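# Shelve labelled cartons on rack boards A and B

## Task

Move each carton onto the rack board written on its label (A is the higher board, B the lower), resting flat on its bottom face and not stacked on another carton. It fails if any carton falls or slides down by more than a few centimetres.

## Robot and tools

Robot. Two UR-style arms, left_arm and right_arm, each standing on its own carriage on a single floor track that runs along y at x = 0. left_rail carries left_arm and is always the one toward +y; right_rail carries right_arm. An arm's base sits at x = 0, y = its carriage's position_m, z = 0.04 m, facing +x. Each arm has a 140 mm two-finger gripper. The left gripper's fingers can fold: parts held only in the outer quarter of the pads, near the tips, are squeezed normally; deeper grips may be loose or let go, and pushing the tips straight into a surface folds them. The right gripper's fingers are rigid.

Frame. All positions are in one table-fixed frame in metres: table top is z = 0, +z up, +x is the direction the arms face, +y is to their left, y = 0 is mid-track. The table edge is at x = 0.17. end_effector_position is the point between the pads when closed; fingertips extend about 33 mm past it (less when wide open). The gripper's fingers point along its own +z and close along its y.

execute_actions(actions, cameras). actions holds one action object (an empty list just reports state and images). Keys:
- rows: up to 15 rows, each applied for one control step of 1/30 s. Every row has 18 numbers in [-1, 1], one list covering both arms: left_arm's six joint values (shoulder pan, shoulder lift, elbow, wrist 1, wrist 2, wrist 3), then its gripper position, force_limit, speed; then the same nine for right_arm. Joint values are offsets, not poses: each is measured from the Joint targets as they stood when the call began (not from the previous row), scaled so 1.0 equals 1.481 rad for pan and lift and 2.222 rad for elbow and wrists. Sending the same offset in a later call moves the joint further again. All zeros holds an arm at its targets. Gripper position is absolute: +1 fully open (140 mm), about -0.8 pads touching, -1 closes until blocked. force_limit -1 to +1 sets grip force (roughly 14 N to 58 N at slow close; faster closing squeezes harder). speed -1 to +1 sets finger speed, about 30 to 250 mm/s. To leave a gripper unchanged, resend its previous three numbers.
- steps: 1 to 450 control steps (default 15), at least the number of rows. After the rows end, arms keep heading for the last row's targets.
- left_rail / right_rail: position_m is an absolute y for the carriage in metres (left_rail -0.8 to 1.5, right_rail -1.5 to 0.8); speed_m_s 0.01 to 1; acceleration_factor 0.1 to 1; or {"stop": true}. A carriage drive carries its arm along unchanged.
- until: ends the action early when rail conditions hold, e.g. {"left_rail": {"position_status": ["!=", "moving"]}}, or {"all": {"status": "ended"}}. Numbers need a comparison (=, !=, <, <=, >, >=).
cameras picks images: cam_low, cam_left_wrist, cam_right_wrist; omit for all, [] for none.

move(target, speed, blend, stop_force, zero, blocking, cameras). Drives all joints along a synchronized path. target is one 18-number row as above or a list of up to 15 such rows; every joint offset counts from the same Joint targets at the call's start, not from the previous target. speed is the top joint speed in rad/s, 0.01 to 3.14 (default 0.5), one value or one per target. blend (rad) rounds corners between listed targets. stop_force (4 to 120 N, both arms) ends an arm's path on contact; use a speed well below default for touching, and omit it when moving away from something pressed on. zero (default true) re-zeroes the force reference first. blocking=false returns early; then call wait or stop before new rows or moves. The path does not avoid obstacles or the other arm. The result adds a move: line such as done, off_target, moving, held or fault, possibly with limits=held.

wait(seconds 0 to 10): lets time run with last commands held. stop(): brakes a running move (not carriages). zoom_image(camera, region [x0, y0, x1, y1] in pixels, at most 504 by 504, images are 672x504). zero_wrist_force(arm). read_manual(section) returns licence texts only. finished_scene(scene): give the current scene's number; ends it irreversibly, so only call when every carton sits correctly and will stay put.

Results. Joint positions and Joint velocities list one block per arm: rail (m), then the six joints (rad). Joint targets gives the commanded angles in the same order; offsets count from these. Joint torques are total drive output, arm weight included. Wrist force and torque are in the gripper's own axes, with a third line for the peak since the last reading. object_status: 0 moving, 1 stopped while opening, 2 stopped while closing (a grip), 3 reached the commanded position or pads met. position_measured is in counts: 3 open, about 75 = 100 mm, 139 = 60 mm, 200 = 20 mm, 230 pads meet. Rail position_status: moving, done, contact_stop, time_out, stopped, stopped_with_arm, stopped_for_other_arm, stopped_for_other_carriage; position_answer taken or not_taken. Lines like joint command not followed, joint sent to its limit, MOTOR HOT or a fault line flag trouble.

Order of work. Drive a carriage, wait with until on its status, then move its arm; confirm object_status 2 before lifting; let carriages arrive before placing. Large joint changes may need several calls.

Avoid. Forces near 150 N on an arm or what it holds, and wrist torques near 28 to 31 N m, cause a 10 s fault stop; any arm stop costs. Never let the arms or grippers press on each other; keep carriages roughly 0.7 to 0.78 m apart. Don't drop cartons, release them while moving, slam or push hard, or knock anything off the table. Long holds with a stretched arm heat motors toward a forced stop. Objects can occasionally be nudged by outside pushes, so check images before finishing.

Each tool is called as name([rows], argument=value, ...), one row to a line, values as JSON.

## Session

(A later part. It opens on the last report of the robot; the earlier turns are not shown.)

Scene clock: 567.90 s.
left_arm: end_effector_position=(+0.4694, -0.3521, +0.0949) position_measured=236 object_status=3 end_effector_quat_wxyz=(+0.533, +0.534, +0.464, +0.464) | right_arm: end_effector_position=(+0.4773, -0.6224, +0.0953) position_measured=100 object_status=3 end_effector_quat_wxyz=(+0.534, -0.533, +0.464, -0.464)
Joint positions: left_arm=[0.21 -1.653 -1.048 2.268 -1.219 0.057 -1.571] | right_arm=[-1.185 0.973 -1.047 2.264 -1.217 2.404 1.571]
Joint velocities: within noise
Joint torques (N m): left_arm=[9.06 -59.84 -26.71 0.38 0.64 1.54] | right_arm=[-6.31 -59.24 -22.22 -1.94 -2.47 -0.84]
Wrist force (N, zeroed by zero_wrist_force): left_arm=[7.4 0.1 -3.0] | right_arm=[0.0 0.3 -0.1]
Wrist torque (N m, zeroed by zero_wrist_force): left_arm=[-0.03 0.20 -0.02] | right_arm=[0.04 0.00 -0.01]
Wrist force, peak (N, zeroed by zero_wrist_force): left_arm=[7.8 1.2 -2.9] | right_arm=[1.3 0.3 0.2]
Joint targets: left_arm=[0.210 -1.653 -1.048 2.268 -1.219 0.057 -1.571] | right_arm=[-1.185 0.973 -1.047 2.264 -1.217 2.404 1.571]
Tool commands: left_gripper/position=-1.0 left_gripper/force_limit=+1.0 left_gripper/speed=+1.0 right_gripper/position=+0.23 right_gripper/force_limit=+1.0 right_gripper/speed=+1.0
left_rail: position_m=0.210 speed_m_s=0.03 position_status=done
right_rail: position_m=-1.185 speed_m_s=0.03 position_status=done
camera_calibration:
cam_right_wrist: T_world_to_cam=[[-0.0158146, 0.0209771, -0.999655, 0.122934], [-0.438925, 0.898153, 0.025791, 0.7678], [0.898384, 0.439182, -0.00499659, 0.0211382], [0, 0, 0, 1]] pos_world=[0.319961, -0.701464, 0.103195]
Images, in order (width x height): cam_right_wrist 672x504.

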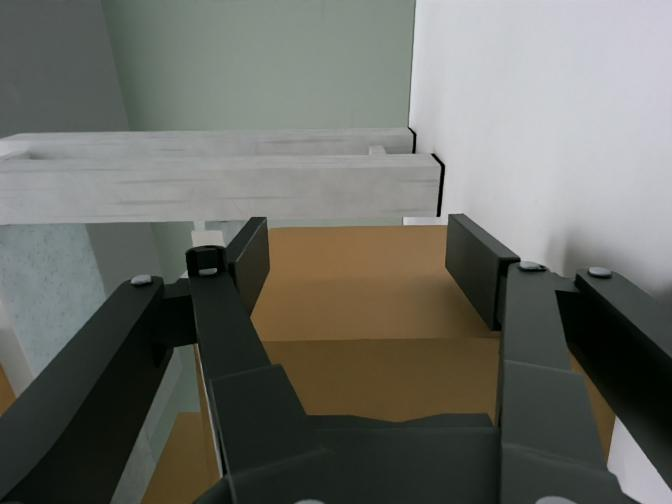

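execute_actions([
  {"left_rail":{"position_m":0.225,"speed_m_s":0.06},"right_rail":{"position_m":-1.198,"speed_m_s":0.06},"steps":150,"until":{"all":{"status":"ended"}}},
], cameras=[])

move(target=[0.0264,0.0025,-0.0048,0.0027,0.0176,0,-1,1,1,-0.0215,0.0030,-0.0050,0.0030,-0.0144,0,0.23,1,1], speed=0.1, cameras=[])

execute_actions([
  {"left_rail":{"position_m":0.207,"speed_m_s":0.03},"right_rail":{"position_m":-1.182,"speed_m_s":0.03},"steps":150,"until":{"all":{"status":"ended"}}},
], cameras=["cam_left_wrist","cam_right_wrist"])

Scene clock: 578.57 s.
left_arm: end_effector_position=(+0.4694, -0.3373, +0.0949) position_measured=236 object_status=3 end_effector_quat_wxyz=(+0.533, +0.534, +0.464, +0.464) | right_arm: end_effector_position=(+0.4773, -0.6354, +0.0953) position_measured=100 object_status=3 end_effector_quat_wxyz=(+0.534, -0.533, +0.464, -0.464)
Joint positions: left_arm=[0.225 -1.653 -1.048 2.268 -1.219 0.057 -1.571] | right_arm=[-1.198 0.973 -1.047 2.264 -1.217 2.404 1.571]
Joint velocities: within noise
Joint torques (N m): left_arm=[8 -71.69 -7.15 0.87 1.4 1.28] | right_arm=[-10.49 -62.4 -19.47 -0.81 -2.25 -0.89]
Wrist force (N, zeroed by zero_wrist_force): left_arm=[0.0 0.3 0.1] | right_arm=[0.1 0.3 0.0]
Wrist torque (N m, zeroed by zero_wrist_force): left_arm=[0.07 -0.01 0.00] | right_arm=[0.06 -0.03 0.00]
Wrist force, peak (N, zeroed by zero_wrist_force): left_arm=[7.8 1.2 -2.9] | right_arm=[1.1 0.3 -0.3]
Joint targets: left_arm=[0.225 -1.653 -1.048 2.268 -1.219 0.057 -1.571] | right_arm=[-1.198 0.973 -1.047 2.264 -1.217 2.404 1.571]
Tool commands: left_gripper/position=-1.0 left_gripper/force_limit=+1.0 left_gripper/speed=+1.0 right_gripper/position=+0.23 right_gripper/force_limit=+1.0 right_gripper/speed=+1.0
left_rail: position_m=0.225 speed_m_s=0.06 position_status=done
right_rail: position_m=-1.198 speed_m_s=0.06 position_status=done
No camera images: "cameras" was empty.

Scene clock: 579.43 s.
left_arm: end_effector_position=(+0.4891, -0.3374, +0.0952) position_measured=236 object_status=3 end_effector_quat_wxyz=(+0.534, +0.534, +0.464, +0.464) | right_arm: end_effector_position=(+0.4970, -0.6353, +0.0953) position_measured=100 object_status=3 end_effector_quat_wxyz=(+0.534, -0.533, +0.464, -0.464)
Joint positions: left_arm=[0.225 -1.614 -1.044 2.257 -1.213 0.096 -1.571] | right_arm=[-1.198 0.941 -1.043 2.253 -1.21 2.373 1.571]
Joint velocities: within noise
Joint torques (N m): left_arm=[14.43 -44 -27.86 1.92 2.72 1.35] | right_arm=[-14.47 -50.95 -24.68 1.01 -3.22 -0.81]
Wrist force (N, zeroed by zero_wrist_force): left_arm=[0.1 0.5 0.1] | right_arm=[0.6 0.4 -0.2]
Wrist torque (N m, zeroed by zero_wrist_force): left_arm=[0.12 -0.03 0.00] | right_arm=[0.06 -0.14 -0.02]
Wrist force, peak (N, zeroed by zero_wrist_force): left_arm=[-0.4 -0.2 -0.8] | right_arm=[0.8 0.4 -0.9]
Joint targets: left_arm=[0.225 -1.614 -1.044 2.257 -1.213 0.096 -1.571] | right_arm=[-1.198 0.941 -1.042 2.253 -1.210 2.372 1.571]
left_rail: position_m=0.225 speed_m_s=0.06 position_status=done
right_rail: position_m=-1.198 speed_m_s=0.06 position_status=done
move: done
No camera images: "cameras" was empty.

Scene clock: 580.40 s.
left_arm: end_effector_position=(+0.4893, -0.3552, +0.0952) position_measured=236 object_status=3 end_effector_quat_wxyz=(+0.534, +0.534, +0.464, +0.464) end_effector_velocity=(+0.000, +0.000, +0.001) end_effector_angular_velocity=(+0.000, +0.000, +0.000) | right_arm: end_effector_position=(+0.4971, -0.6194, +0.0953) position_measured=100 object_status=3 end_effector_quat_wxyz=(+0.534, -0.533, +0.464, -0.464)
Joint positions: left_arm=[0.207 -1.614 -1.044 2.257 -1.213 0.096 -1.571] | right_arm=[-1.182 0.941 -1.042 2.253 -1.21 2.372 1.571]
Joint velocities: left_arm=[-0.001 0 -0.002 0.001 0.001 0 0] | right_arm=[within noise]
Joint torques (N m): left_arm=[-9.3 -46.64 -25.73 -0.53 7 1.77] | right_arm=[-5.54 -55 -21.6 -1.43 -2.7 -0.85]
Wrist force (N, zeroed by zero_wrist_force): left_arm=[29.2 11.0 0.2] | right_arm=[15.5 -2.5 -4.5]
Wrist torque (N m, zeroed by zero_wrist_force): left_arm=[-0.23 1.14 -0.16] | right_arm=[-0.30 -0.92 -0.73]
Wrist force, peak (N, zeroed by zero_wrist_force): left_arm=[29.2 11.0 0.2] | right_arm=[16.1 -1.1 -5.2]
Joint targets: left_arm=[0.207 -1.614 -1.044 2.257 -1.213 0.096 -1.571] | right_arm=[-1.182 0.941 -1.042 2.253 -1.210 2.372 1.571]
Tool commands: left_gripper/position=-1.0 left_gripper/force_limit=+1.0 left_gripper/speed=+1.0 right_gripper/position=+0.23 right_gripper/force_limit=+1.0 right_gripper/speed=+1.0
left_rail: position_m=0.207 speed_m_s=0.03 position_status=done
right_rail: position_m=-1.182 speed_m_s=0.03 position_status=done
camera_calibration:
cam_left_wrist: T_world_to_cam=[[-0.0183393, 0.000437152, 0.999832, -0.077027], [-0.465247, -0.885143, -0.00814672, -0.0898335], [0.884991, -0.465318, 0.0164363, -0.417076], [0, 0, 0, 1]] pos_world=[0.325901, -0.273555, 0.0831373]
cam_right_wrist: T_world_to_cam=[[-0.0158168, 0.0209743, -0.999655, 0.123087], [-0.439045, 0.898095, 0.0257901, 0.773931], [0.898326, 0.439302, -0.00499635, 0.00209001], [0, 0, 0, 1]] pos_world=[0.33986, -0.698563, 0.103095]
Images, in order (width x height): cam_left_wrist 672x504, cam_right_wrist 672x504.

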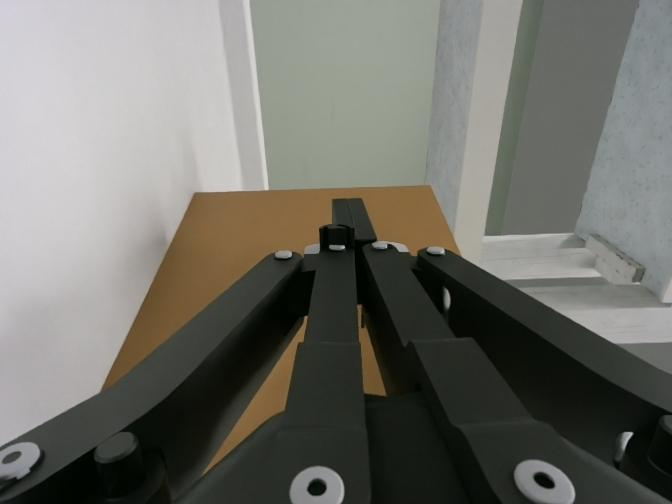

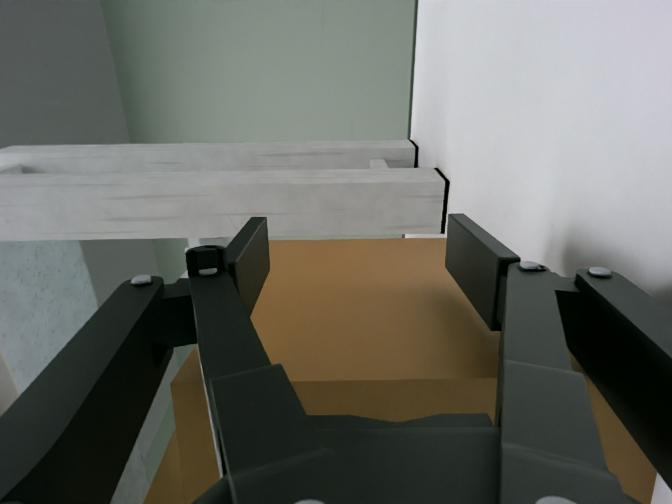

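execute_actions([
  {"left_rail":{"position_m":0.24,"speed_m_s":0.1},"right_rail":{"position_m":-1.155,"speed_m_s":0.025},"steps":200,"until":{"all":{"status":"ended"}}},
], cameras=["cam_left_wrist","cam_right_wrist"])

Scene clock: 588.07 s.
left_arm: end_effector_position=(+0.4892, -0.3224, +0.0952) position_measured=236 object_status=3 end_effector_quat_wxyz=(+0.534, +0.534, +0.464, +0.464) | right_arm: end_effector_position=(+0.4971, -0.5923, +0.0953) position_measured=100 object_status=3 end_effector_quat_wxyz=(+0.534, -0.533, +0.464, -0.464)
Joint positions: left_arm=[0.24 -1.614 -1.044 2.257 -1.213 0.096 -1.571] | right_arm=[-1.155 0.941 -1.042 2.253 -1.21 2.372 1.571]
Joint velocities: within noise
Joint torques (N m): left_arm=[9.62 -64.58 -20.65 1.2 -1.79 1.05] | right_arm=[-1.19 -75.44 -25.89 -5.58 -4.39 1.03]
Wrist force (N, zeroed by zero_wrist_force): left_arm=[0.0 0.1 0.2] | right_arm=[6.2 -0.2 -2.6]
Wrist torque (N m, zeroed by zero_wrist_force): left_arm=[0.02 0.00 0.00] | right_arm=[-0.13 -0.39 -0.30]
Wrist force, peak (N, zeroed by zero_wrist_force): left_arm=[30.0 11.8 0.3] | right_arm=[31.4 -7.6 -7.8]
Joint targets: left_arm=[0.240 -1.614 -1.044 2.257 -1.213 0.096 -1.571] | right_arm=[-1.155 0.941 -1.042 2.253 -1.210 2.372 1.571]
Tool commands: left_gripper/position=-1.0 left_gripper/force_limit=+1.0 left_gripper/speed=+1.0 right_gripper/position=+0.23 right_gripper/force_limit=+1.0 right_gripper/speed=+1.0
left_rail: position_m=0.240 speed_m_s=0.10 position_status=done
right_rail: position_m=-1.155 speed_m_s=0.02 position_status=done
camera_calibration:
cam_left_wrist: T_world_to_cam=[[-0.0183387, 0.000441877, 0.999832, -0.0770423], [-0.465445, -0.885039, -0.00814593, -0.0606696], [0.884887, -0.465516, 0.0164361, -0.401692], [0, 0, 0, 1]] pos_world=[0.325801, -0.240655, 0.0831373]
cam_right_wrist: T_world_to_cam=[[-0.0157274, 0.021019, -0.999655, 0.122517], [-0.439048, 0.898093, 0.025791, 0.749503], [0.898326, 0.439302, -0.00489635, -0.00986944], [0, 0, 0, 1]] pos_world=[0.33986, -0.671363, 0.103096]
Images, in order (width x height): cam_left_wrist 672x504, cam_right_wrist 672x504.

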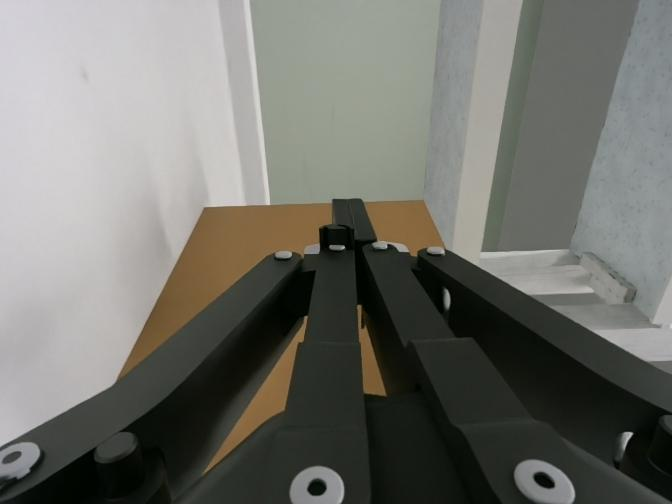

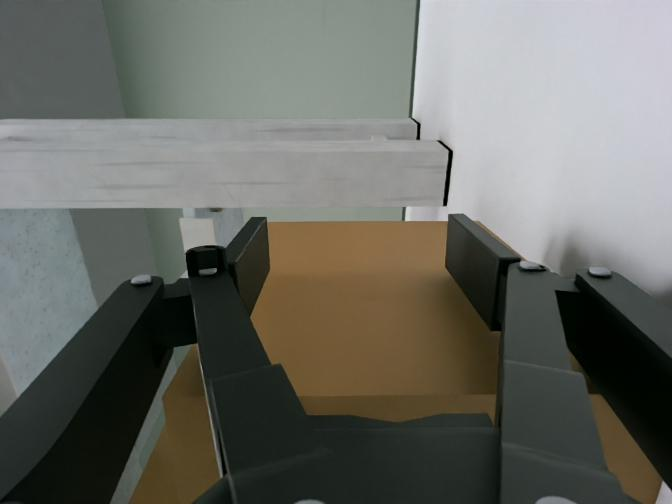

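execute_actions([
  {"left_rail":{"position_m":0.224,"speed_m_s":0.03},"steps":200,"until":{"all":{"status":"ended"}}},
], cameras=[])

execute_actions([
  {"left_rail":{"position_m":0.220,"speed_m_s":0.03},"steps":200,"until":{"all":{"status":"ended"}}},
], cameras=[])

Scene clock: 594.87 s.
left_arm: end_effector_position=(+0.4893, -0.3380, +0.0951) position_measured=236 object_status=3 end_effector_quat_wxyz=(+0.533, +0.534, +0.464, +0.464) end_effector_velocity=(-0.001, -0.002, +0.000) end_effector_angular_velocity=(+0.001, +0.000, -0.002) | right_arm: end_effector_position=(+0.4971, -0.5923, +0.0953) position_measured=100 object_status=3 end_effector_quat_wxyz=(+0.534, -0.533, +0.464, -0.464)
Joint positions: left_arm=[0.224 -1.614 -1.044 2.258 -1.213 0.095 -1.571] | right_arm=[-1.155 0.941 -1.042 2.253 -1.21 2.372 1.571]
Joint velocities: left_arm=[-0.001 -0.001 0.001 -0.001 0 0.001 0] | right_arm=[within noise]
Joint torques (N m): left_arm=[-13.37 -75.47 -37.32 -0.89 12.99 1.26] | right_arm=[-7.19 -74.72 -21.05 -1.08 -4.26 2.35]
Wrist force (N, zeroed by zero_wrist_force): left_arm=[31.8 7.8 -0.3] | right_arm=[18.4 -2.8 -7.6]
Wrist torque (N m, zeroed by zero_wrist_force): left_arm=[-0.14 1.27 -0.13] | right_arm=[-0.51 -1.09 -0.82]
Wrist force, peak (N, zeroed by zero_wrist_force): left_arm=[31.7 8.2 0.0] | right_arm=[18.7 -3.0 -7.8]
Joint targets: left_arm=[0.224 -1.614 -1.044 2.257 -1.213 0.096 -1.571] | right_arm=[-1.155 0.941 -1.042 2.253 -1.210 2.372 1.571]
Tool commands: left_gripper/position=-1.0 left_gripper/force_limit=+1.0 left_gripper/speed=+1.0 right_gripper/position=+0.23 right_gripper/force_limit=+1.0 right_gripper/speed=+1.0
left_rail: position_m=0.224 speed_m_s=0.03 position_status=done
right_rail: position_m=-1.155 speed_m_s=0.02 position_status=done
No camera images: "cameras" was empty.

Scene clock: 595.33 s.
left_arm: end_effector_position=(+0.4893, -0.3420, +0.0951) position_measured=236 object_status=3 end_effector_quat_wxyz=(+0.533, +0.534, +0.464, +0.464) end_effector_velocity=(+0.000, -0.001, -0.001) end_effector_angular_velocity=(+0.000, +0.000, +0.000) | right_arm: end_effector_position=(+0.4971, -0.5926, +0.0952) position_measured=100 object_status=3 end_effector_quat_wxyz=(+0.534, -0.534, +0.464, -0.464)
Joint positions: left_arm=[0.22 -1.614 -1.044 2.258 -1.213 0.095 -1.571] | right_arm=[-1.155 0.941 -1.042 2.253 -1.21 2.372 1.571]
Joint velocities: left_arm=[-0.001 -0.001 0.002 -0.001 0 0 0] | right_arm=[within noise]
Joint torques (N m): left_arm=[-34.31 -74.26 -63.39 -3.78 27.75 1.53] | right_arm=[0.04 -75.42 -35.88 -2.79 -4.27 2.12]
Wrist force (N, zeroed by zero_wrist_force): left_arm=[58.7 15.0 5.2] | right_arm=[39.5 -9.6 -16.3]
Wrist torque (N m, zeroed by zero_wrist_force): left_arm=[-0.29 2.36 -0.23] | right_arm=[-1.25 -2.25 -1.72]
Wrist force, peak (N, zeroed by zero_wrist_force): left_arm=[58.8 14.7 5.5] | right_arm=[39.4 -9.5 -16.8]
Joint targets: left_arm=[0.220 -1.614 -1.044 2.257 -1.213 0.096 -1.571] | right_arm=[-1.155 0.941 -1.042 2.253 -1.210 2.372 1.571]
Tool commands: left_gripper/position=-1.0 left_gripper/force_limit=+1.0 left_gripper/speed=+1.0 right_gripper/position=+0.23 right_gripper/force_limit=+1.0 right_gripper/speed=+1.0
left_rail: position_m=0.220 speed_m_s=0.03 position_status=done
right_rail: position_m=-1.155 speed_m_s=0.02 position_status=done
No camera images: "cameras" was empty.

move([
  [0,-0.0438,-0.0006,0.0299,0,0,-1,1,1,0,-0.0438,-0.0006,0.0297,0,0,0.23,1,1],
  [0,-0.0851,-0.0030,0.0597,0,0,-1,1,1,0,-0.0847,-0.0029,0.0594,0,0,0.23,1,1],
  [0,-0.1220,-0.0066,0.0880,0,0,-1,1,1,0,-0.1213,-0.0066,0.0876,0,0,0.23,1,1],
  [0,-0.1568,-0.0117,0.1163,0,0,-1,1,1,0,-0.1561,-0.0118,0.1159,0,0,0.23,1,1],
  [0,-0.1900,-0.0183,0.1450,0,0,-1,1,1,0,-0.1893,-0.0183,0.1445,0,0,0.23,1,1],
  [0,-0.2211,-0.0262,0.1737,0,0,-1,1,1,0,-0.2203,-0.0262,0.1730,0,0,0.23,1,1],
  [0,-0.2613,-0.0396,0.2137,0,0,-1,1,1,0,-0.2600,-0.0394,0.2127,0,0,0.23,1,1],
  [0,-0.2927,-0.0532,0.2483,0,0,-1,1,1,0,-0.2914,-0.0531,0.2473,0,0,0.23,1,1],
], speed=0.1, blend=0.015)

Scene clock: 615.60 s.
left_arm: end_effector_position=(+0.4892, -0.3423, +0.3598) position_measured=236 object_status=3 end_effector_quat_wxyz=(+0.534, +0.534, +0.464, +0.464) | right_arm: end_effector_position=(+0.4971, -0.5924, +0.3601) position_measured=100 object_status=3 end_effector_quat_wxyz=(+0.534, -0.533, +0.464, -0.464)
Joint positions: left_arm=[0.22 -1.614 -1.478 2.139 -0.662 0.096 -1.571] | right_arm=[-1.155 0.941 -1.474 2.135 -0.661 2.372 1.571]
Joint velocities: within noise
Joint torques (N m): left_arm=[-23.84 -62.24 -69.98 -1.09 13.82 1.56] | right_arm=[22.07 -65.7 -68.03 -4.43 -17.26 2.53]
Wrist force (N, zeroed by zero_wrist_force): left_arm=[40.8 -2.6 4.3] | right_arm=[39.3 14.1 -13.5]
Wrist torque (N m, zeroed by zero_wrist_force): left_arm=[0.16 1.65 0.02] | right_arm=[-0.24 -1.71 -1.42]
Wrist force, peak (N, zeroed by zero_wrist_force): left_arm=[62.7 14.4 6.6] | right_arm=[46.9 14.9 -15.6]
Joint targets: left_arm=[0.220 -1.614 -1.478 2.139 -0.662 0.096 -1.571] | right_arm=[-1.155 0.941 -1.474 2.135 -0.661 2.372 1.571]
left_rail: position_m=0.220 speed_m_s=0.03 position_status=done
right_rail: position_m=-1.155 speed_m_s=0.02 position_status=done
move: done
camera_calibration:
cam_left_wrist: T_world_to_cam=[[-0.0182891, 0.0005291, 0.999833, -0.341583], [-0.465406, -0.885061, -0.0080449, -0.0762686], [0.884908, -0.465475, 0.0164332, -0.415347], [0, 0, 0, 1]] pos_world=[0.325801, -0.260655, 0.347738]
cam_right_wrist: T_world_to_cam=[[-0.0156828, 0.0211505, -0.999653, 0.387299], [-0.43913, 0.89805, 0.02589, 0.742682], [0.898287, 0.439384, -0.00479606, -0.00840759], [0, 0, 0, 1]] pos_world=[0.33976, -0.671463, 0.367896]

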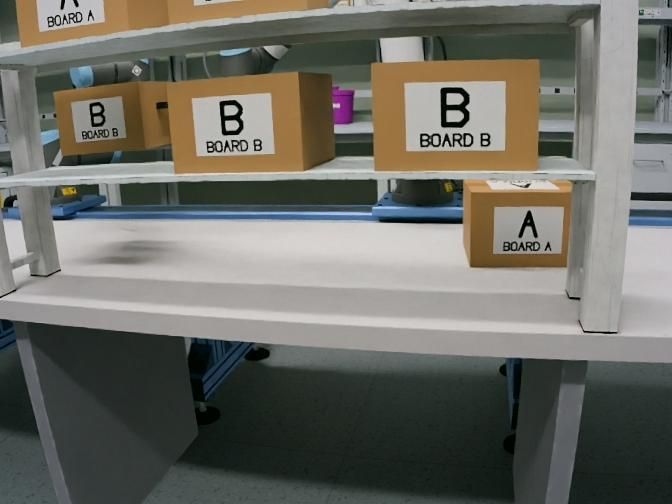

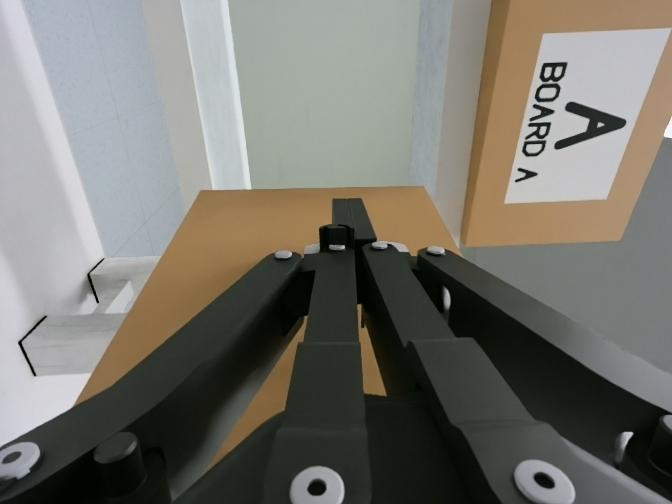

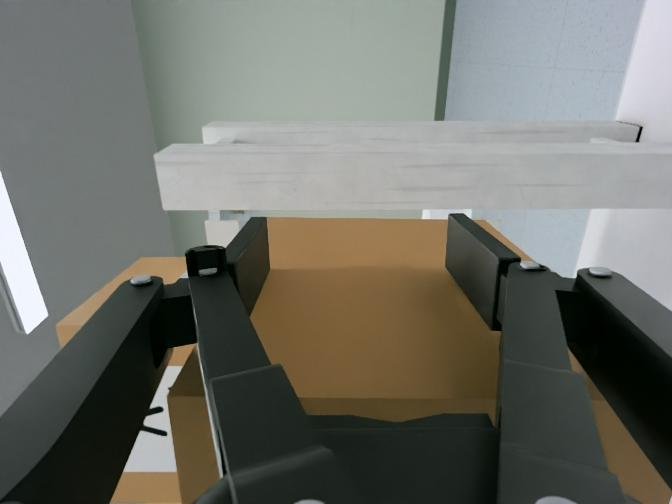

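execute_actions([
  {"left_rail":{"position_m":0.3675,"speed_m_s":0.1},"right_rail":{"position_m":-1.0075,"speed_m_s":0.1},"steps":120,"until":{"all":{"status":"ended"}}},
], cameras=["cam_low"])

Scene clock: 659.20 s.
left_arm: end_effector_position=(+0.4892, -0.1949, +0.3599) position_measured=236 object_status=3 end_effector_quat_wxyz=(+0.534, +0.534, +0.464, +0.464) end_effector_velocity=(+0.001, +0.002, +0.000) end_effector_angular_velocity=(+0.001, +0.000, +0.001) | right_arm: end_effector_position=(+0.4971, -0.4450, +0.3602) position_measured=100 object_status=3 end_effector_quat_wxyz=(+0.534, -0.533, +0.464, -0.464) end_effector_velocity=(-0.001, +0.001, +0.001) end_effector_angular_velocity=(+0.000, +0.000, +0.000)
Joint positions: left_arm=[0.367 -1.614 -1.478 2.139 -0.662 0.096 -1.571] | right_arm=[-1.008 0.941 -1.474 2.135 -0.661 2.372 1.571]
Joint velocities: left_arm=[0.001 0.001 -0.001 0.001 0.001 0 0] | right_arm=[0.001 0.001 -0.001 0 0.002 0 0]
Joint torques (N m): left_arm=[-37.9 -57.72 -65.4 -1.96 20.53 1.65] | right_arm=[21.91 -52.65 -58.71 -5.97 -4.46 2.16]
Wrist force (N, zeroed by zero_wrist_force): left_arm=[41.4 -3.7 4.0] | right_arm=[40.6 14.2 -14.0]
Wrist torque (N m, zeroed by zero_wrist_force): left_arm=[0.15 1.71 0.03] | right_arm=[-0.36 -1.73 -1.37]
Wrist force, peak (N, zeroed by zero_wrist_force): left_arm=[42.6 -2.4 4.2] | right_arm=[41.5 14.5 -14.0]
Joint targets: left_arm=[0.368 -1.614 -1.478 2.139 -0.662 0.096 -1.571] | right_arm=[-1.008 0.941 -1.474 2.135 -0.661 2.372 1.571]
Tool commands: left_gripper/position=-1.0 left_gripper/force_limit=+1.0 left_gripper/speed=+1.0 right_gripper/position=+0.23 right_gripper/force_limit=+1.0 right_gripper/speed=+1.0
left_rail: position_m=0.367 position_m_goal=0.368 speed_m_s=0.10 position_status=done
right_rail: position_m=-1.008 speed_m_s=0.10 position_status=done
Images, in order (width x height): cam_low 672x504.

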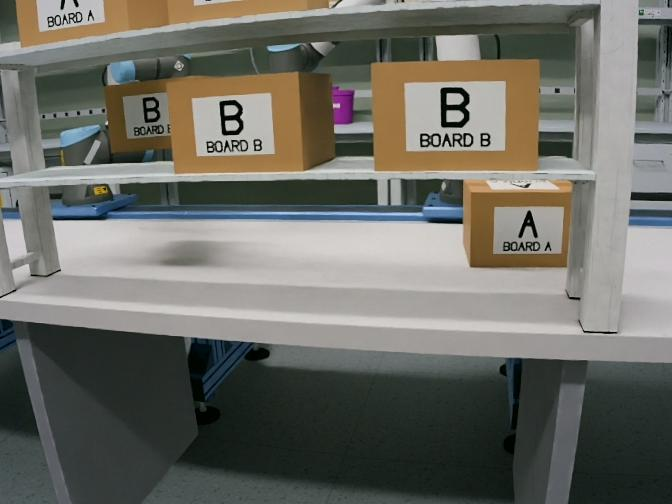

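move([
  [0.0450,0.0120,-0.0088,0.0008,0.0300,0,-1,1,1,-0.0348,0.0124,-0.0093,0.0010,-0.0232,0,0.23,1,1],
  [0.0883,0.0253,-0.0191,0.0022,0.0589,0,-1,1,1,-0.0676,0.0261,-0.0199,0.0025,-0.0451,0,0.23,1,1],
  [0.1301,0.0399,-0.0307,0.0041,0.0867,0,-1,1,1,-0.0983,0.0410,-0.0320,0.0046,-0.0655,0,0.23,1,1],
  [0.1701,0.0558,-0.0438,0.0066,0.1134,0,-1,1,1,-0.1270,0.0573,-0.0454,0.0072,-0.0847,0,0.23,1,1],
  [0.2086,0.0730,-0.0584,0.0097,0.1391,0,-1,1,1,-0.1537,0.0748,-0.0603,0.0105,-0.1025,0,0.23,1,1],
  [0.2454,0.0916,-0.0743,0.0134,0.1636,0,-1,1,1,-0.1784,0.0936,-0.0766,0.0142,-0.1189,0,0.23,1,1],
  [0.2805,0.1113,-0.0917,0.0175,0.1870,0,-1,1,1,-0.2011,0.1137,-0.0943,0.0186,-0.1341,0,0.23,1,1],
  [0.3141,0.1324,-0.1105,0.0223,0.2094,0,-1,1,1,-0.2217,0.1350,-0.1134,0.0234,-0.1477,0,0.23,1,1],
], speed=0.12, blend=0.02, cameras=["cam_low"])

move(target=[0,0.0246,0.0115,-0.0279,0,0,-1,1,1,0,0.0244,0.0115,-0.0277,0,0,0.23,1,1], speed=0.025, stop_force=7, cameras=["cam_low"])

move(target=[0,0.003,0.0014,-0.0034,0,0,-1,1,1,0,0.003,0.0014,-0.0034,0,0,0.23,1,1], speed=0.02, stop_force=9, cameras=["cam_low"])

Scene clock: 676.33 s.
left_arm: end_effector_position=(+0.7591, -0.1947, +0.3598) position_measured=236 object_status=3 end_effector_quat_wxyz=(+0.534, +0.534, +0.464, +0.464) | right_arm: end_effector_position=(+0.7671, -0.4449, +0.3602) position_measured=100 object_status=3 end_effector_quat_wxyz=(+0.534, -0.533, +0.464, -0.464)
Joint positions: left_arm=[0.368 -1.149 -1.282 1.894 -0.612 0.561 -1.571] | right_arm=[-1.007 0.613 -1.274 1.883 -0.609 2.044 1.571]
Joint velocities: within noise
Joint torques (N m): left_arm=[-21.5 -44.34 -71.65 -1.39 20.98 1.63] | right_arm=[6.18 -62.94 -64.19 -4.52 -16.86 2.22]
Wrist force (N, zeroed by zero_wrist_force): left_arm=[36.6 -4.9 3.0] | right_arm=[36.7 12.2 -11.5]
Wrist torque (N m, zeroed by zero_wrist_force): left_arm=[0.21 1.53 0.04] | right_arm=[-0.39 -1.59 -1.08]
Wrist force, peak (N, zeroed by zero_wrist_force): left_arm=[48.5 -2.3 5.2] | right_arm=[47.0 14.4 -16.2]
Joint targets: left_arm=[0.368 -1.149 -1.282 1.894 -0.612 0.561 -1.571] | right_arm=[-1.008 0.613 -1.274 1.883 -0.609 2.044 1.571]
left_rail: position_m=0.368 speed_m_s=0.10 position_status=done
right_rail: position_m=-1.007 position_m_goal=-1.008 speed_m_s=0.10 position_status=done
move: done
Images, in order (width x height): cam_low 672x504.

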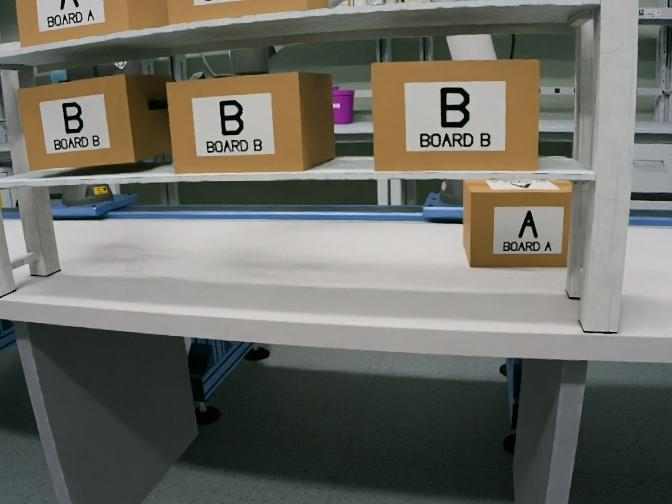

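Scene clock: 678.90 s.
left_arm: end_effector_position=(+0.7594, -0.1949, +0.3417) position_measured=236 object_status=3 end_effector_quat_wxyz=(+0.534, +0.533, +0.464, +0.464) | right_arm: end_effector_position=(+0.7675, -0.4448, +0.3433) position_measured=100 object_status=3 end_effector_quat_wxyz=(+0.534, -0.533, +0.464, -0.464)
Joint positions: left_arm=[0.368 -1.149 -1.263 1.907 -0.644 0.561 -1.571] | right_arm=[-1.007 0.613 -1.257 1.895 -0.638 2.044 1.571]
Joint velocities: within noise
Joint torques (N m): left_arm=[-37.52 -86.93 -66.35 -1.13 21.4 1.49] | right_arm=[11.86 -84.37 -60.76 -4.45 -15 2.17]
Wrist force (N, zeroed by zero_wrist_force): left_arm=[42.3 0.0 6.7] | right_arm=[40.8 5.2 -12.9]
Wrist torque (N m, zeroed by zero_wrist_force): left_arm=[0.11 1.74 -0.01] | right_arm=[-0.59 -2.30 -1.91]
Wrist force, peak (N, zeroed by zero_wrist_force): left_arm=[46.0 3.2 6.3] | right_arm=[41.1 6.0 -13.3]
Joint targets: left_arm=[0.368 -1.149 -1.263 1.907 -0.644 0.561 -1.571] | right_arm=[-1.008 0.613 -1.257 1.895 -0.638 2.044 1.571]
left_rail: position_m=0.368 speed_m_s=0.10 position_status=done
right_rail: position_m=-1.007 position_m_goal=-1.008 speed_m_s=0.10 position_status=done
move: contact (left_arm, right_arm); left_arm: the wrist 1 is farthest, 0.030 rad from its target; right_arm: the wrist 1 is farthest, 0.032 rad from its target
Images, in order (width x height): cam_low 672x504.

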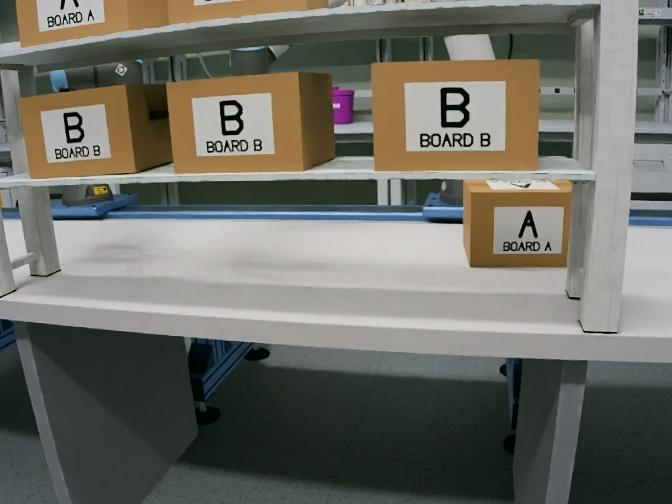

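Scene clock: 680.70 s.
left_arm: end_effector_position=(+0.7594, -0.1949, +0.3386) position_measured=236 object_status=3 end_effector_quat_wxyz=(+0.534, +0.533, +0.464, +0.464) | right_arm: end_effector_position=(+0.7675, -0.4447, +0.3427) position_measured=100 object_status=3 end_effector_quat_wxyz=(+0.534, -0.533, +0.464, -0.464)
Joint positions: left_arm=[0.368 -1.149 -1.26 1.909 -0.65 0.561 -1.571] | right_arm=[-1.007 0.613 -1.256 1.895 -0.639 2.044 1.571]
Joint velocities: within noise
Joint torques (N m): left_arm=[-42.47 -78.64 -65.63 -1.47 21.22 1.22] | right_arm=[9.31 -75.3 -56.31 -2.95 -14.57 2.2]
Wrist force (N, zeroed by zero_wrist_force): left_arm=[52.2 7.1 6.6] | right_arm=[42.4 -5.2 -17.2]
Wrist torque (N m, zeroed by zero_wrist_force): left_arm=[-0.07 2.11 -0.13] | right_arm=[-1.25 -2.61 -1.94]
Wrist force, peak (N, zeroed by zero_wrist_force): left_arm=[54.8 13.5 6.4] | right_arm=[42.2 -7.0 -17.9]
Joint targets: left_arm=[0.368 -1.149 -1.260 1.909 -0.650 0.561 -1.571] | right_arm=[-1.008 0.613 -1.256 1.895 -0.639 2.044 1.571]
left_rail: position_m=0.368 speed_m_s=0.10 position_status=done
right_rail: position_m=-1.007 position_m_goal=-1.008 speed_m_s=0.10 position_status=done
move: contact (left_arm, right_arm)
Images, in order (width x height): cam_low 672x504.

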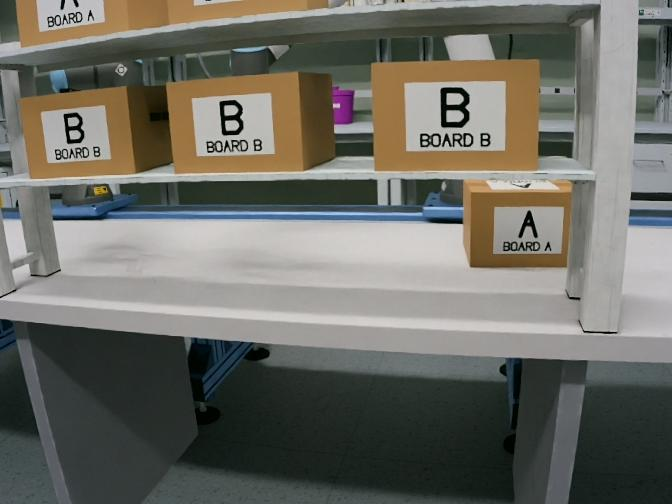

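Seated. Release and retreat (from L lift -1.260…).

execute_actions([
  {"left_rail":{"position_m":0.3935,"speed_m_s":0.04},"right_rail":{"position_m":-1.0335,"speed_m_s":0.04},"steps":60,"until":{"all":{"status":"ended"}}},
], cameras=["cam_low"])

move([
  [-0.1826,-0.0955,0.0777,-0.0131,-0.1217,0,-1,1,1,0.1220,-0.0972,0.0787,-0.0135,0.0813,0,0.23,1,1],
  [-0.4011,-0.2606,0.0357,0.1384,-0.2673,0,-1,1,1,0.2949,-0.2616,0.0388,0.1334,0.1965,0,0.23,1,1],
], speed=0.4, cameras=["cam_low"])

execute_actions([
  {"left_rail":{"position_m":1.225,"speed_m_s":0.4},"right_rail":{"position_m":-0.285,"speed_m_s":0.4},"steps":150,"until":{"all":{"status":"ended"}}},
])

Scene clock: 689.73 s.
left_arm: end_effector_position=(+0.7594, -0.1689, +0.3386) position_measured=236 object_status=3 end_effector_quat_wxyz=(+0.534, +0.533, +0.464, +0.464) | right_arm: end_effector_position=(+0.7675, -0.4707, +0.3427) position_measured=100 object_status=3 end_effector_quat_wxyz=(+0.534, -0.533, +0.464, -0.464)
Joint positions: left_arm=[0.394 -1.149 -1.26 1.909 -0.65 0.561 -1.571] | right_arm=[-1.034 0.613 -1.256 1.895 -0.639 2.044 1.571]
Joint velocities: within noise
Joint torques (N m): left_arm=[11.17 -79.21 -30.61 -3.28 -1.97 1.25] | right_arm=[7.71 -75.03 -28.04 -5.52 3.23 2.31]
Wrist force (N, zeroed by zero_wrist_force): left_arm=[0.2 0.5 -0.2] | right_arm=[0.0 0.7 1.0]
Wrist torque (N m, zeroed by zero_wrist_force): left_arm=[0.14 -0.04 -0.01] | right_arm=[0.13 -0.07 0.03]
Wrist force, peak (N, zeroed by zero_wrist_force): left_arm=[52.4 7.6 7.0] | right_arm=[42.7 -4.2 -17.4]
Joint targets: left_arm=[0.393 -1.149 -1.260 1.909 -0.650 0.561 -1.571] | right_arm=[-1.034 0.613 -1.256 1.895 -0.639 2.044 1.571]
Tool commands: left_gripper/position=-1.0 left_gripper/force_limit=+1.0 left_gripper/speed=+1.0 right_gripper/position=+0.23 right_gripper/force_limit=+1.0 right_gripper/speed=+1.0
left_rail: position_m=0.394 position_m_goal=0.393 speed_m_s=0.04 position_status=done
right_rail: position_m=-1.034 speed_m_s=0.04 position_status=done
Images, in order (width x height): cam_low 672x504.

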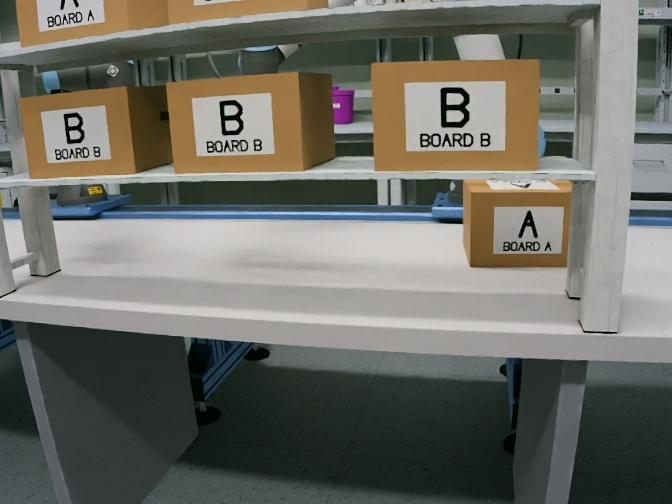

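Scene clock: 691.93 s.
left_arm: end_effector_position=(+0.4245, -0.1688, +0.5196) position_measured=236 object_status=3 end_effector_quat_wxyz=(+0.533, +0.534, +0.464, +0.464) | right_arm: end_effector_position=(+0.4329, -0.4698, +0.5236) position_measured=100 object_status=3 end_effector_quat_wxyz=(+0.536, -0.532, +0.464, -0.463)
Joint positions: left_arm=[0.394 -1.743 -1.646 1.989 -0.343 -0.033 -1.571] | right_arm=[-1.034 1.05 -1.644 1.981 -0.343 2.481 1.571]
Joint velocities: within noise
Joint torques (N m): left_arm=[-15.13 -58.98 -56.74 2.99 -2.82 0.96] | right_arm=[11.95 -53.92 -49.5 1.54 3.77 2.24]
Wrist force (N, zeroed by zero_wrist_force): left_arm=[0.1 -0.2 -0.1] | right_arm=[0.2 0.8 0.1]
Wrist torque (N m, zeroed by zero_wrist_force): left_arm=[-0.03 -0.04 -0.04] | right_arm=[0.13 -0.04 0.03]
Wrist force, peak (N, zeroed by zero_wrist_force): left_arm=[-0.2 2.4 -2.7] | right_arm=[0.9 0.8 3.5]
Joint targets: left_arm=[0.393 -1.743 -1.646 1.988 -0.342 -0.033 -1.571] | right_arm=[-1.034 1.050 -1.644 1.981 -0.343 2.481 1.571]
left_rail: position_m=0.394 position_m_goal=0.393 speed_m_s=0.04 position_status=done
right_rail: position_m=-1.034 speed_m_s=0.04 position_status=done
move: done
Images, in order (width x height): cam_low 672x504.

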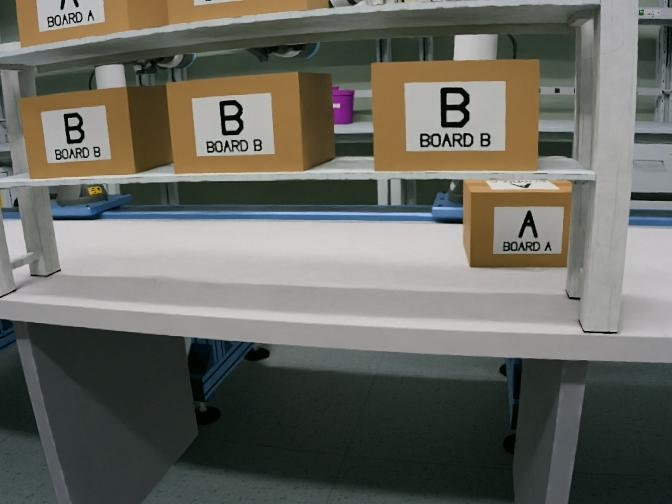

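Scene clock: 695.47 s.
left_arm: end_effector_position=(+0.4244, +0.6626, +0.5197) position_measured=236 object_status=3 end_effector_quat_wxyz=(+0.533, +0.534, +0.464, +0.464) end_effector_velocity=(+0.000, +0.001, +0.000) end_effector_angular_velocity=(-0.002, +0.000, +0.000) | right_arm: end_effector_position=(+0.4328, +0.2786, +0.5237) position_measured=100 object_status=3 end_effector_quat_wxyz=(+0.536, -0.532, +0.464, -0.463)
Joint positions: left_arm=[1.225 -1.743 -1.646 1.988 -0.342 -0.033 -1.571] | right_arm=[-0.285 1.05 -1.644 1.981 -0.343 2.481 1.571]
Joint velocities: left_arm=[0.001 0.001 0 -0.001 -0.001 0 0] | right_arm=[within noise]
Joint torques (N m): left_arm=[-9.48 -40.74 -47.02 1.71 -0.91 1.31] | right_arm=[3.46 -32.81 -43.68 0.85 1.51 1.96]
Wrist force (N, zeroed by zero_wrist_force): left_arm=[0.1 0.1 0.0] | right_arm=[0.4 1.0 0.2]
Wrist torque (N m, zeroed by zero_wrist_force): left_arm=[0.05 -0.05 -0.03] | right_arm=[0.16 -0.08 0.03]
Wrist force, peak (N, zeroed by zero_wrist_force): left_arm=[0.9 0.2 -0.3] | right_arm=[2.0 0.7 -0.1]
Joint targets: left_arm=[1.225 -1.743 -1.646 1.988 -0.342 -0.033 -1.571] | right_arm=[-0.285 1.050 -1.644 1.981 -0.343 2.481 1.571]
Tool commands: left_gripper/position=-1.0 left_gripper/force_limit=+1.0 left_gripper/speed=+1.0 right_gripper/position=+0.23 right_gripper/force_limit=+1.0 right_gripper/speed=+1.0
left_rail: position_m=1.225 speed_m_s=0.40 position_status=done
right_rail: position_m=-0.285 speed_m_s=0.40 position_status=done
camera_calibration:
cam_left_wrist: T_world_to_cam=[[-0.0183959, -0.000089729, 0.999831, -0.50278], [-0.46559, -0.884958, -0.00864583, 0.78467], [0.884809, -0.46567, 0.0162379, 0.107351], [0, 0, 0, 1]] pos_world=[0.2611, 0.744345, 0.507736]
cam_right_wrist: T_world_to_cam=[[-0.0132066, 0.0254537, -0.999589, 0.529059], [-0.439136, 0.897963, 0.0286678, -0.0734306], [0.898324, 0.439334, -0.000681383, -0.33476], [0, 0, 0, 1]] pos_world=[0.275464, 0.199543, 0.530718]

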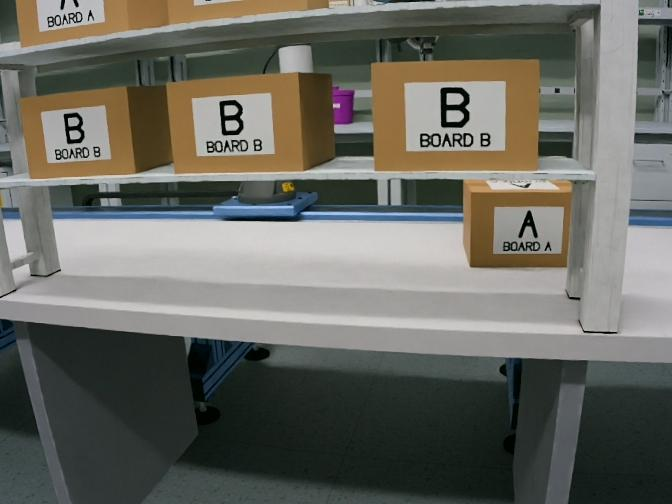

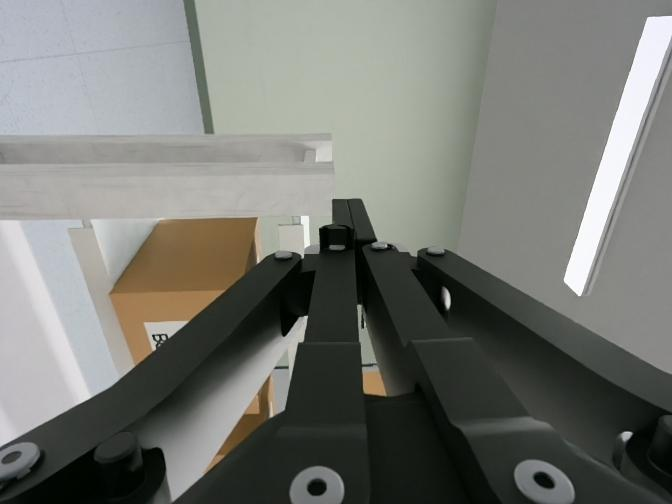

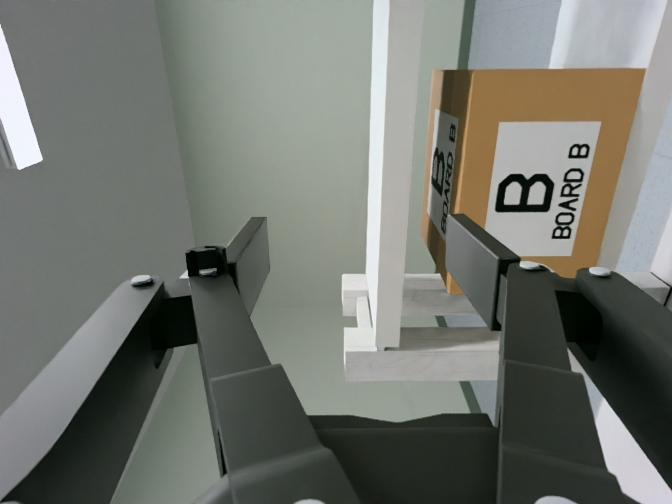

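move([
  [0,0.1707,0.1073,-0.2211,0,0,-1,1,1,0,0.1702,0.1094,-0.2205,0,0,0.23,1,1],
  [0,0.3986,0.1343,-0.3999,0,0,-1,1,1,0,0.3976,0.1363,-0.3990,0,0,0.23,1,1],
], speed=0.4, cameras=[])

zero_wrist_force(arm="left_arm")

zero_wrist_force(arm="right_arm")

execute_actions([
  {"left_rail":{"position_m":1.19,"speed_m_s":0.05},"right_rail":{"position_m":-0.25,"speed_m_s":0.05},"steps":90,"until":{"all":{"status":"ended"}}},
])

Scene clock: 708.50 s.
left_arm: end_effector_position=(+0.4245, +0.6630, +0.0950) position_measured=236 object_status=3 end_effector_quat_wxyz=(+0.533, +0.534, +0.464, +0.464) | right_arm: end_effector_position=(+0.4320, +0.2773, +0.0953) position_measured=100 object_status=3 end_effector_quat_wxyz=(+0.534, -0.534, +0.464, -0.464)
Joint positions: left_arm=[1.225 -1.743 -1.055 2.287 -1.231 -0.033 -1.571] | right_arm=[-0.285 1.05 -1.055 2.284 -1.229 2.481 1.571]
Joint velocities: within noise
Joint torques (N m): left_arm=[1.81 -45.07 -4.98 -2.09 2.23 0.85] | right_arm=[-5.41 -53.25 -6.45 -5.31 -2.31 1.98]
Wrist force (N, zeroed by zero_wrist_force): left_arm=[0.1 0.2 0.0] | right_arm=[-0.7 0.9 0.2]
Wrist torque (N m, zeroed by zero_wrist_force): left_arm=[0.07 -0.04 -0.02] | right_arm=[0.14 0.14 -0.01]
Wrist force, peak (N, zeroed by zero_wrist_force): left_arm=[-0.2 2.4 -0.1] | right_arm=[0.2 3.1 0.1]
Joint targets: left_arm=[1.225 -1.743 -1.055 2.287 -1.231 -0.033 -1.571] | right_arm=[-0.285 1.050 -1.055 2.284 -1.230 2.481 1.571]
left_rail: position_m=1.225 speed_m_s=0.40 position_status=done
right_rail: position_m=-0.285 speed_m_s=0.40 position_status=done
move: done
No camera images: "cameras" was empty.

Wrist force sensor zeroed.

Wrist force sensor zeroed.

Scene clock: 709.60 s.
left_arm: end_effector_position=(+0.4245, +0.6280, +0.0949) position_measured=236 object_status=3 end_effector_quat_wxyz=(+0.533, +0.534, +0.464, +0.464) | right_arm: end_effector_position=(+0.4320, +0.3122, +0.0952) position_measured=100 object_status=3 end_effector_quat_wxyz=(+0.534, -0.534, +0.464, -0.464)
Joint positions: left_arm=[1.19 -1.743 -1.055 2.287 -1.231 -0.033 -1.571] | right_arm=[-0.25 1.05 -1.055 2.284 -1.23 2.481 1.571]
Joint velocities: within noise
Joint torques (N m): left_arm=[1.67 -45.54 -16.14 -1.48 1.93 1.16] | right_arm=[-7.24 -51.49 -14.5 -5 -2.39 1.97]
Wrist force (N, zeroed by zero_wrist_force): left_arm=[-0.2 -0.2 -0.1] | right_arm=[0.4 -0.2 0.0]
Wrist torque (N m, zeroed by zero_wrist_force): left_arm=[-0.06 0.05 0.00] | right_arm=[-0.03 -0.08 0.01]
Wrist force, peak (N, zeroed by zero_wrist_force): left_arm=[0.8 -0.1 -0.4] | right_arm=[1.0 -0.2 0.0]
Joint targets: left_arm=[1.190 -1.743 -1.055 2.287 -1.231 -0.033 -1.571] | right_arm=[-0.250 1.050 -1.055 2.284 -1.230 2.481 1.571]
Tool commands: left_gripper/position=-1.0 left_gripper/force_limit=+1.0 left_gripper/speed=+1.0 right_gripper/position=+0.23 right_gripper/force_limit=+1.0 right_gripper/speed=+1.0
left_rail: position_m=1.190 speed_m_s=0.05 position_status=done
right_rail: position_m=-0.250 speed_m_s=0.05 position_status=done
camera_calibration:
cam_left_wrist: T_world_to_cam=[[-0.0184495, -0.000401205, 0.99983, -0.0778194], [-0.465583, -0.884959, -0.00894636, 0.750402], [0.884812, -0.465669, 0.0161403, 0.0981432], [0, 0, 0, 1]] pos_world=[0.2611, 0.709746, 0.0829354]
cam_right_wrist: T_world_to_cam=[[-0.015864, 0.0208421, -0.999657, 0.102459], [-0.439044, 0.898098, 0.0256921, -0.0913478], [0.898326, 0.439301, -0.00509686, -0.348582], [0, 0, 0, 1]] pos_world=[0.27466, 0.233036, 0.102995]

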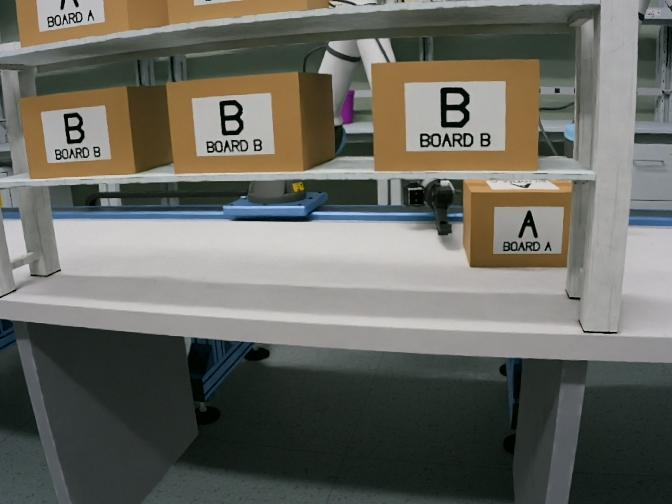

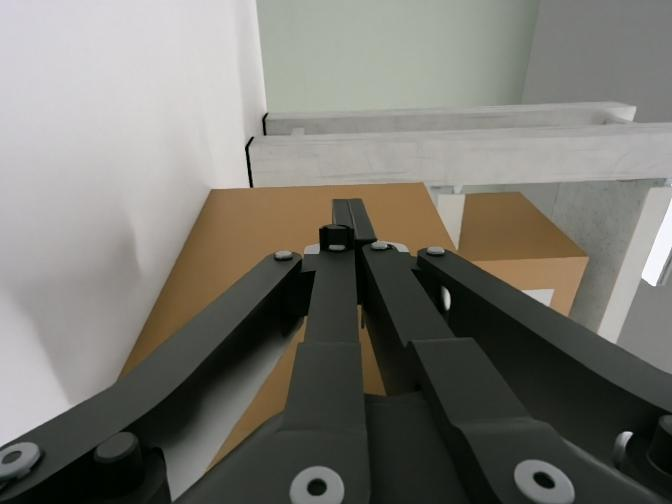

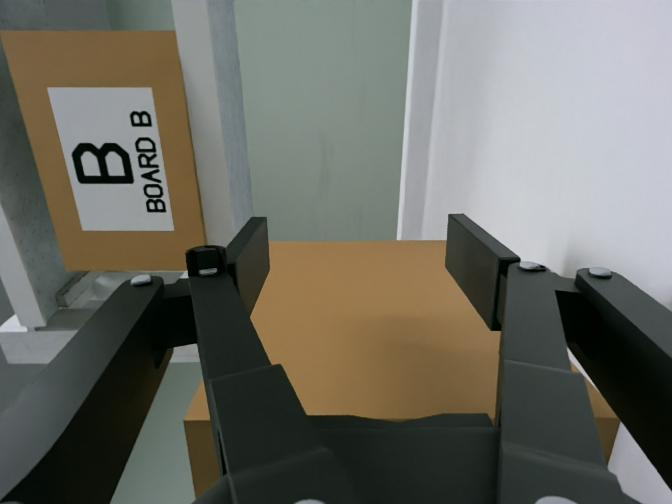

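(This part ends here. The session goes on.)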